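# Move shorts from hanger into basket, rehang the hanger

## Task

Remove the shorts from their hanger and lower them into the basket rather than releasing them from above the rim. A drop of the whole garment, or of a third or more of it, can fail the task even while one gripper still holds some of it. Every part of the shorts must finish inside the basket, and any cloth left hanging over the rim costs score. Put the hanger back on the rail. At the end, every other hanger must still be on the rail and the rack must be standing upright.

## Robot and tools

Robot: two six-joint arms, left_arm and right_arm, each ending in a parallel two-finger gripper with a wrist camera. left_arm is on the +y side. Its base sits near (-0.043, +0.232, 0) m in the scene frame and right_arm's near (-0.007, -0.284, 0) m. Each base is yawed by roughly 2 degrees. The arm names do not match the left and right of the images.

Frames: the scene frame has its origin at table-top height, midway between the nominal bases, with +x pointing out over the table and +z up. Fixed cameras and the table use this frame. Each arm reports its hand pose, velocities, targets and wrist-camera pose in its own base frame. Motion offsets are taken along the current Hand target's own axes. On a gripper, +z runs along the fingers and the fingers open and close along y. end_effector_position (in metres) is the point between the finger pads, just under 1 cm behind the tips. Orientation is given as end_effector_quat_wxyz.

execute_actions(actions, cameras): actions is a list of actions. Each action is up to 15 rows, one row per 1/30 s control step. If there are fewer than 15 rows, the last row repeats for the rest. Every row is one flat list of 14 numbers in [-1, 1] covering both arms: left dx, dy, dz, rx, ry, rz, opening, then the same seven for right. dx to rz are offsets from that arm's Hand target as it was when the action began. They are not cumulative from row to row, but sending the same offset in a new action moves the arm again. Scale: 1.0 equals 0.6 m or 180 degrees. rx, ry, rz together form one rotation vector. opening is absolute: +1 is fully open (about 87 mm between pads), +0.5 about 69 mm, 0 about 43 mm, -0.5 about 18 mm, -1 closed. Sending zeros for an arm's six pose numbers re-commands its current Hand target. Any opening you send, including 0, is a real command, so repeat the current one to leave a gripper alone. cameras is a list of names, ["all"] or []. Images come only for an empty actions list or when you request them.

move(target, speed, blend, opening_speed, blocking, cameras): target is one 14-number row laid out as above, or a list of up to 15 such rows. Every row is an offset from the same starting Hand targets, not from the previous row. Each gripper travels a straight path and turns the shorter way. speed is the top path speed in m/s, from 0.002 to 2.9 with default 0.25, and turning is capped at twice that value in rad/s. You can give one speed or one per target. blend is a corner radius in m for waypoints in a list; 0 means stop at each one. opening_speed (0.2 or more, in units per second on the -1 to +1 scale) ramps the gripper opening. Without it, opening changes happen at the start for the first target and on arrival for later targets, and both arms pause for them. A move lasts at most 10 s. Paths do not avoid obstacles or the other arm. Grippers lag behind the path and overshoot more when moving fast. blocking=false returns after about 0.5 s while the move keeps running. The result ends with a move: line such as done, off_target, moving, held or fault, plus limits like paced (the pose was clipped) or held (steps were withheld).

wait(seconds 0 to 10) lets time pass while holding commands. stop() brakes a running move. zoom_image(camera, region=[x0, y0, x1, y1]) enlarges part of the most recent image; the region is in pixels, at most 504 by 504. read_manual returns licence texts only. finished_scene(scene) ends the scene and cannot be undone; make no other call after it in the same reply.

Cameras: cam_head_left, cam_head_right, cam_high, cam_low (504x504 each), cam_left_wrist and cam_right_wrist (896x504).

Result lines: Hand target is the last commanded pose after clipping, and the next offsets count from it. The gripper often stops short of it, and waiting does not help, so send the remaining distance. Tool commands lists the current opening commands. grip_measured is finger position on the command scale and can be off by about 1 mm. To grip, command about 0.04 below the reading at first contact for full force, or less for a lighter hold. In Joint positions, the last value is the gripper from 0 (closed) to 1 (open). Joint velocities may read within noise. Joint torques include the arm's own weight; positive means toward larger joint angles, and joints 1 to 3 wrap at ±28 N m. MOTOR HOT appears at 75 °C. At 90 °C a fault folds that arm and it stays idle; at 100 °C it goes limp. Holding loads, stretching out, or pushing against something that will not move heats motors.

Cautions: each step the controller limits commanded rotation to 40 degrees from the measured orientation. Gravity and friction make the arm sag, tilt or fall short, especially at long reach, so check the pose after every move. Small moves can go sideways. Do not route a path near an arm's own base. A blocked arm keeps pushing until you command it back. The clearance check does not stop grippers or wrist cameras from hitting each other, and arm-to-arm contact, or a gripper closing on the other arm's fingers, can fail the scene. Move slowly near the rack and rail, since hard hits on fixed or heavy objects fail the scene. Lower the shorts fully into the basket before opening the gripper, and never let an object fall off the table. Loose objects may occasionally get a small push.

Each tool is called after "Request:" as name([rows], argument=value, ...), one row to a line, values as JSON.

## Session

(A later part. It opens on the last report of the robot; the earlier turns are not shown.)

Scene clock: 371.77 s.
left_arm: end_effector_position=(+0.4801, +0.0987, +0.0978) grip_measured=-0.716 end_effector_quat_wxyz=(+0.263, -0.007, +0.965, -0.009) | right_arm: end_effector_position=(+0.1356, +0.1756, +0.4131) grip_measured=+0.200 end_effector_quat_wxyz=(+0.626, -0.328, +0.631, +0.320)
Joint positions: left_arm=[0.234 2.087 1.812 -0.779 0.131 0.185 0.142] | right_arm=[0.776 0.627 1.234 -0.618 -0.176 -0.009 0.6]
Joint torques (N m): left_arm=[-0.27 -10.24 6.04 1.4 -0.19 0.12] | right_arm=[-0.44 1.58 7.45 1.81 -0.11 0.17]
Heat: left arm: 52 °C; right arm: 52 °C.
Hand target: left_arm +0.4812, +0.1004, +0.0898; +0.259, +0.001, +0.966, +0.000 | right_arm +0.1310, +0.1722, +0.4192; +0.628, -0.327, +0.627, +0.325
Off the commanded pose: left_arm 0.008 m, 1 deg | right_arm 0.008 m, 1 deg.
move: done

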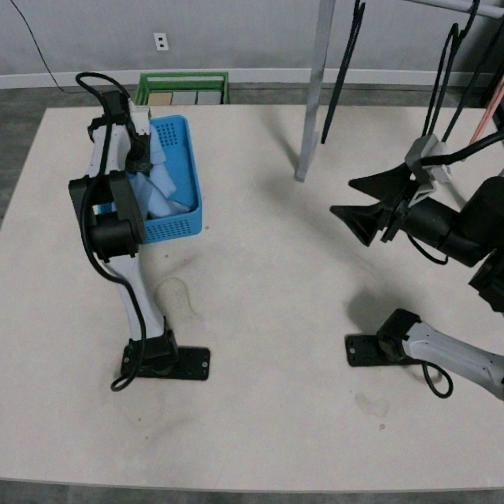

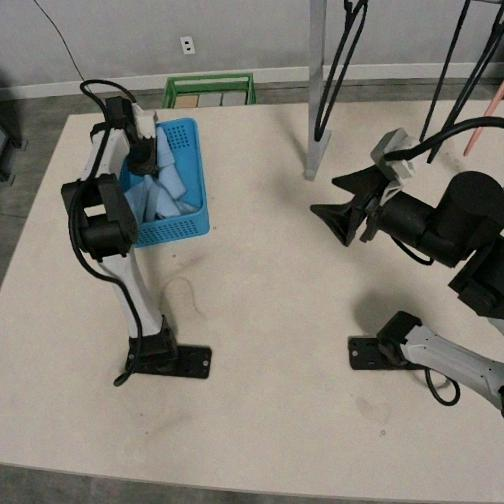

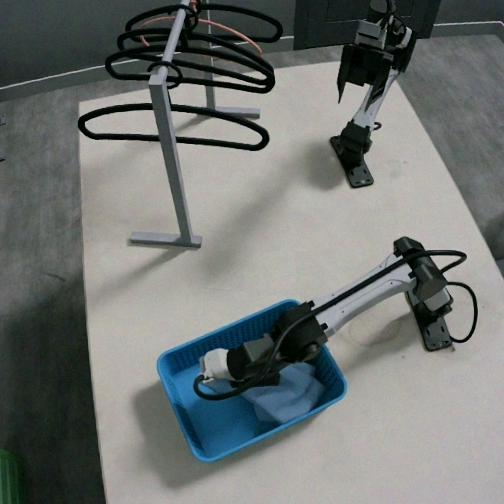

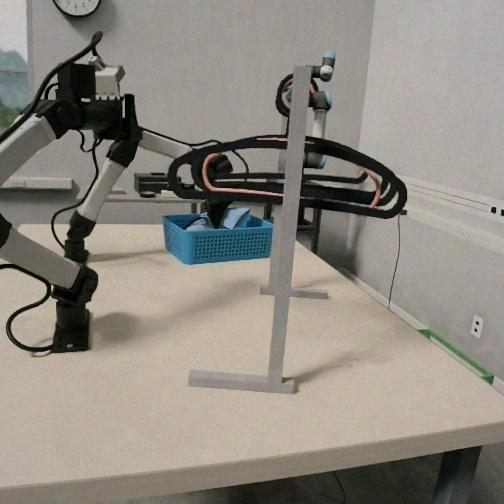

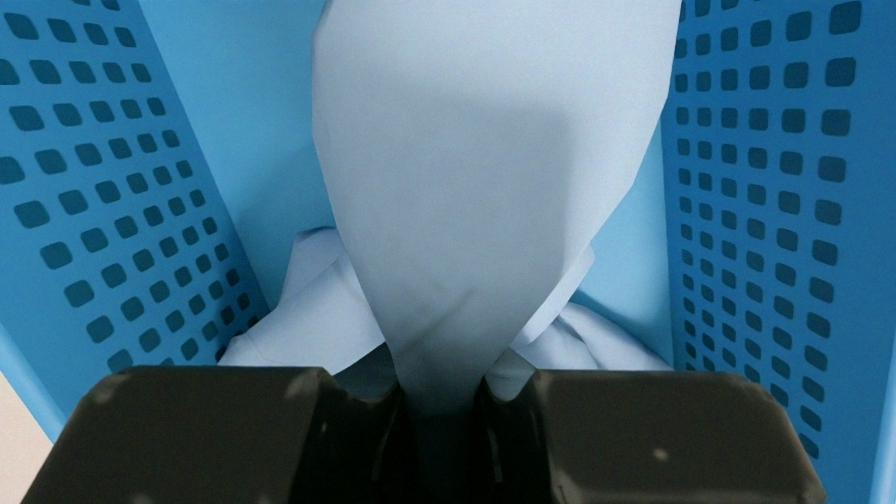

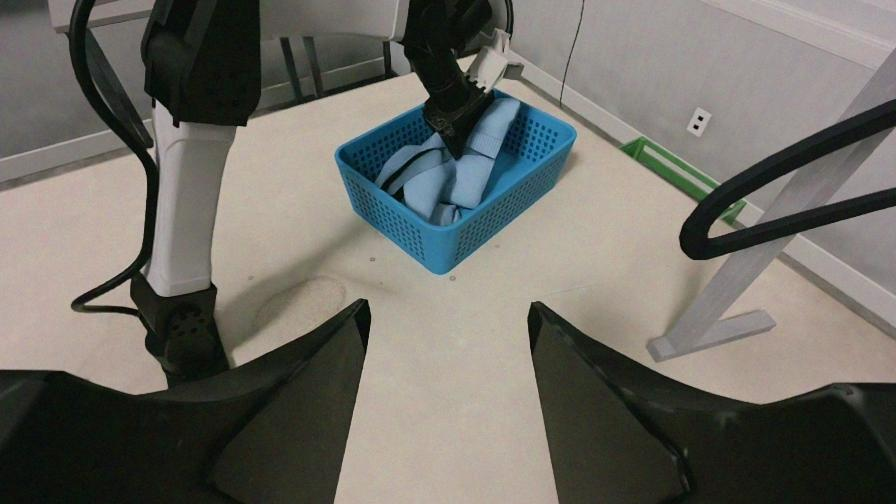

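Request:
move([
  [0.02,0,0.036,0,0,0,-1,0,0,0,0,0,0,0.2],
  [0.02,0,0.036,0,0,0,-0.1,0,0,0,0,0,0,0.2],
  [0,0,-0.4,0,0,0,-0.1,0,0,0,0,0,0,0.2],
], cameras=["all"], speed=0.15, opening_speed=1)

Scene clock: 380.87 s.
left_arm: end_effector_position=(+0.3621, +0.1012, +0.2989) grip_measured=-0.100 end_effector_quat_wxyz=(+0.266, -0.006, +0.964, +0.007) | right_arm: end_effector_position=(+0.1356, +0.1756, +0.4131) grip_measured=+0.200 end_effector_quat_wxyz=(+0.626, -0.328, +0.631, +0.320)
Joint positions: left_arm=[0.31 1.878 2.377 -1.548 0.141 0.26 0.45] | right_arm=[0.776 0.627 1.234 -0.618 -0.176 -0.009 0.6]
Joint torques (N m): left_arm=[0.55 -7.02 6.63 1.08 0.12 0.13] | right_arm=[-0.44 1.58 7.42 1.81 -0.11 0.17]
Heat: left arm: 51 °C; right arm: 51 °C.
Hand target: left_arm +0.3611, +0.1005, +0.2977; +0.259, +0.000, +0.966, +0.000 | right_arm +0.1310, +0.1722, +0.4192; +0.628, -0.327, +0.627, +0.325
Off the commanded pose: left_arm 0.002 m, 1 deg | right_arm 0.008 m, 1 deg.
joint sent to its limit (left arm) — joint 4 (wrist pitch), lower limit. The joint targets still meet the commanded pose.
move: done; target 2's new opening was sent with left_arm's hand 0.012 m and 2 deg from that target

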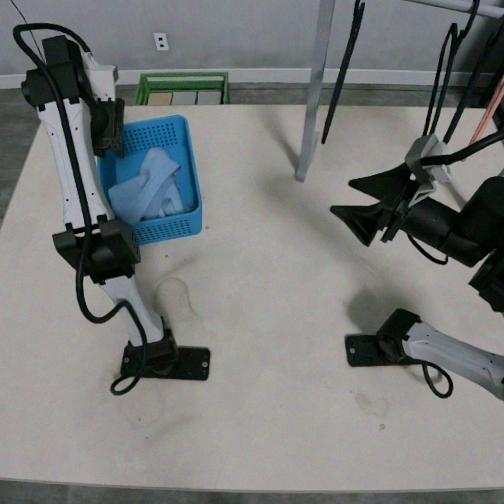

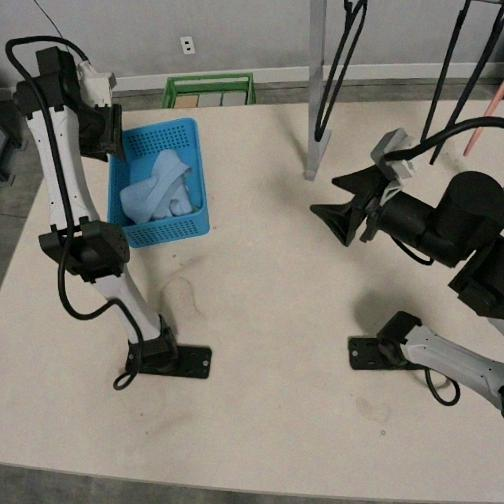

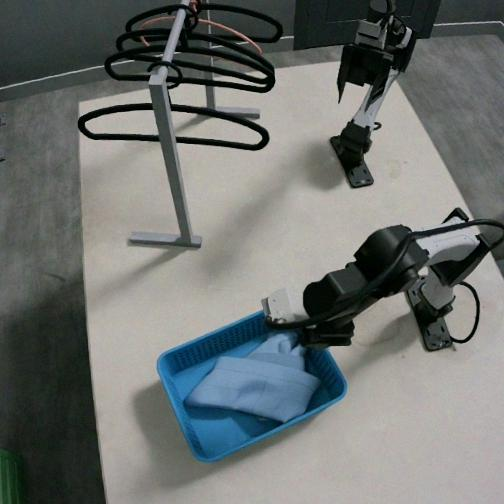

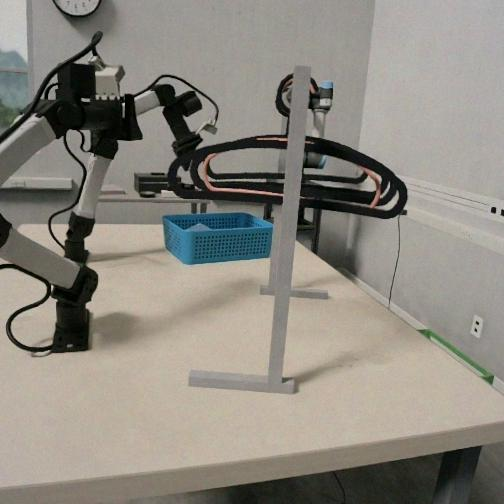

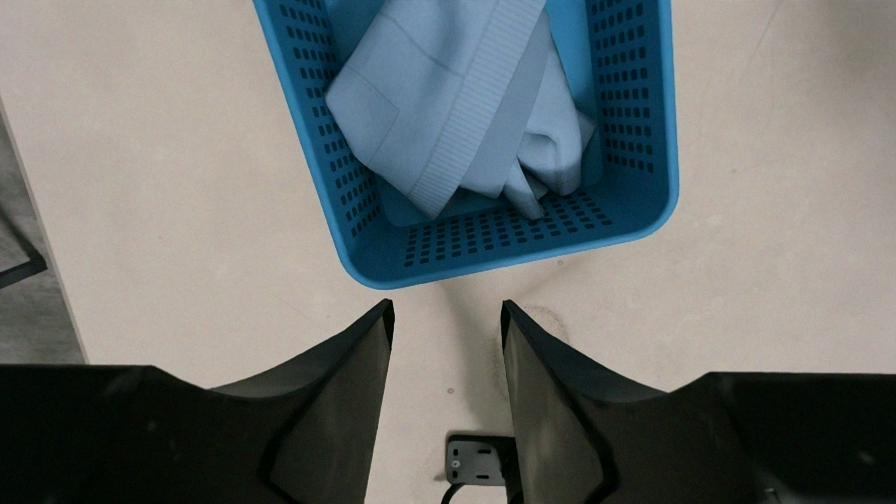

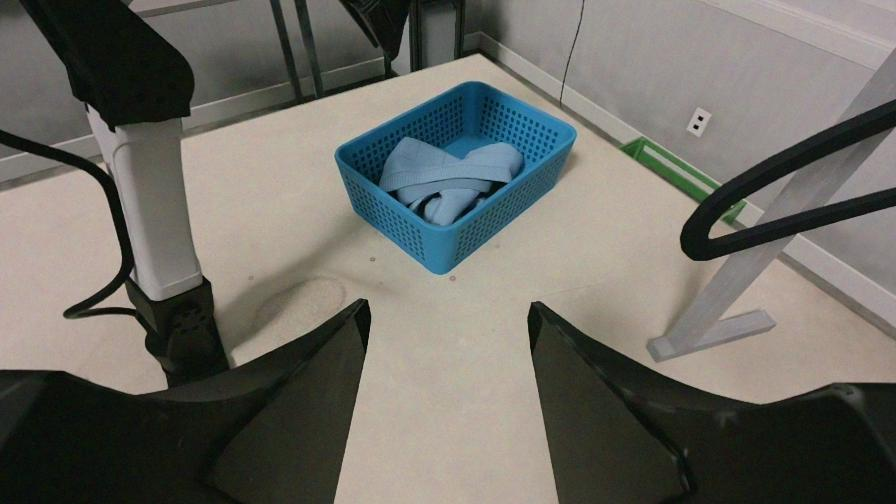

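Request:
finished_scene(scene=1)

The scene is finished: the task was done.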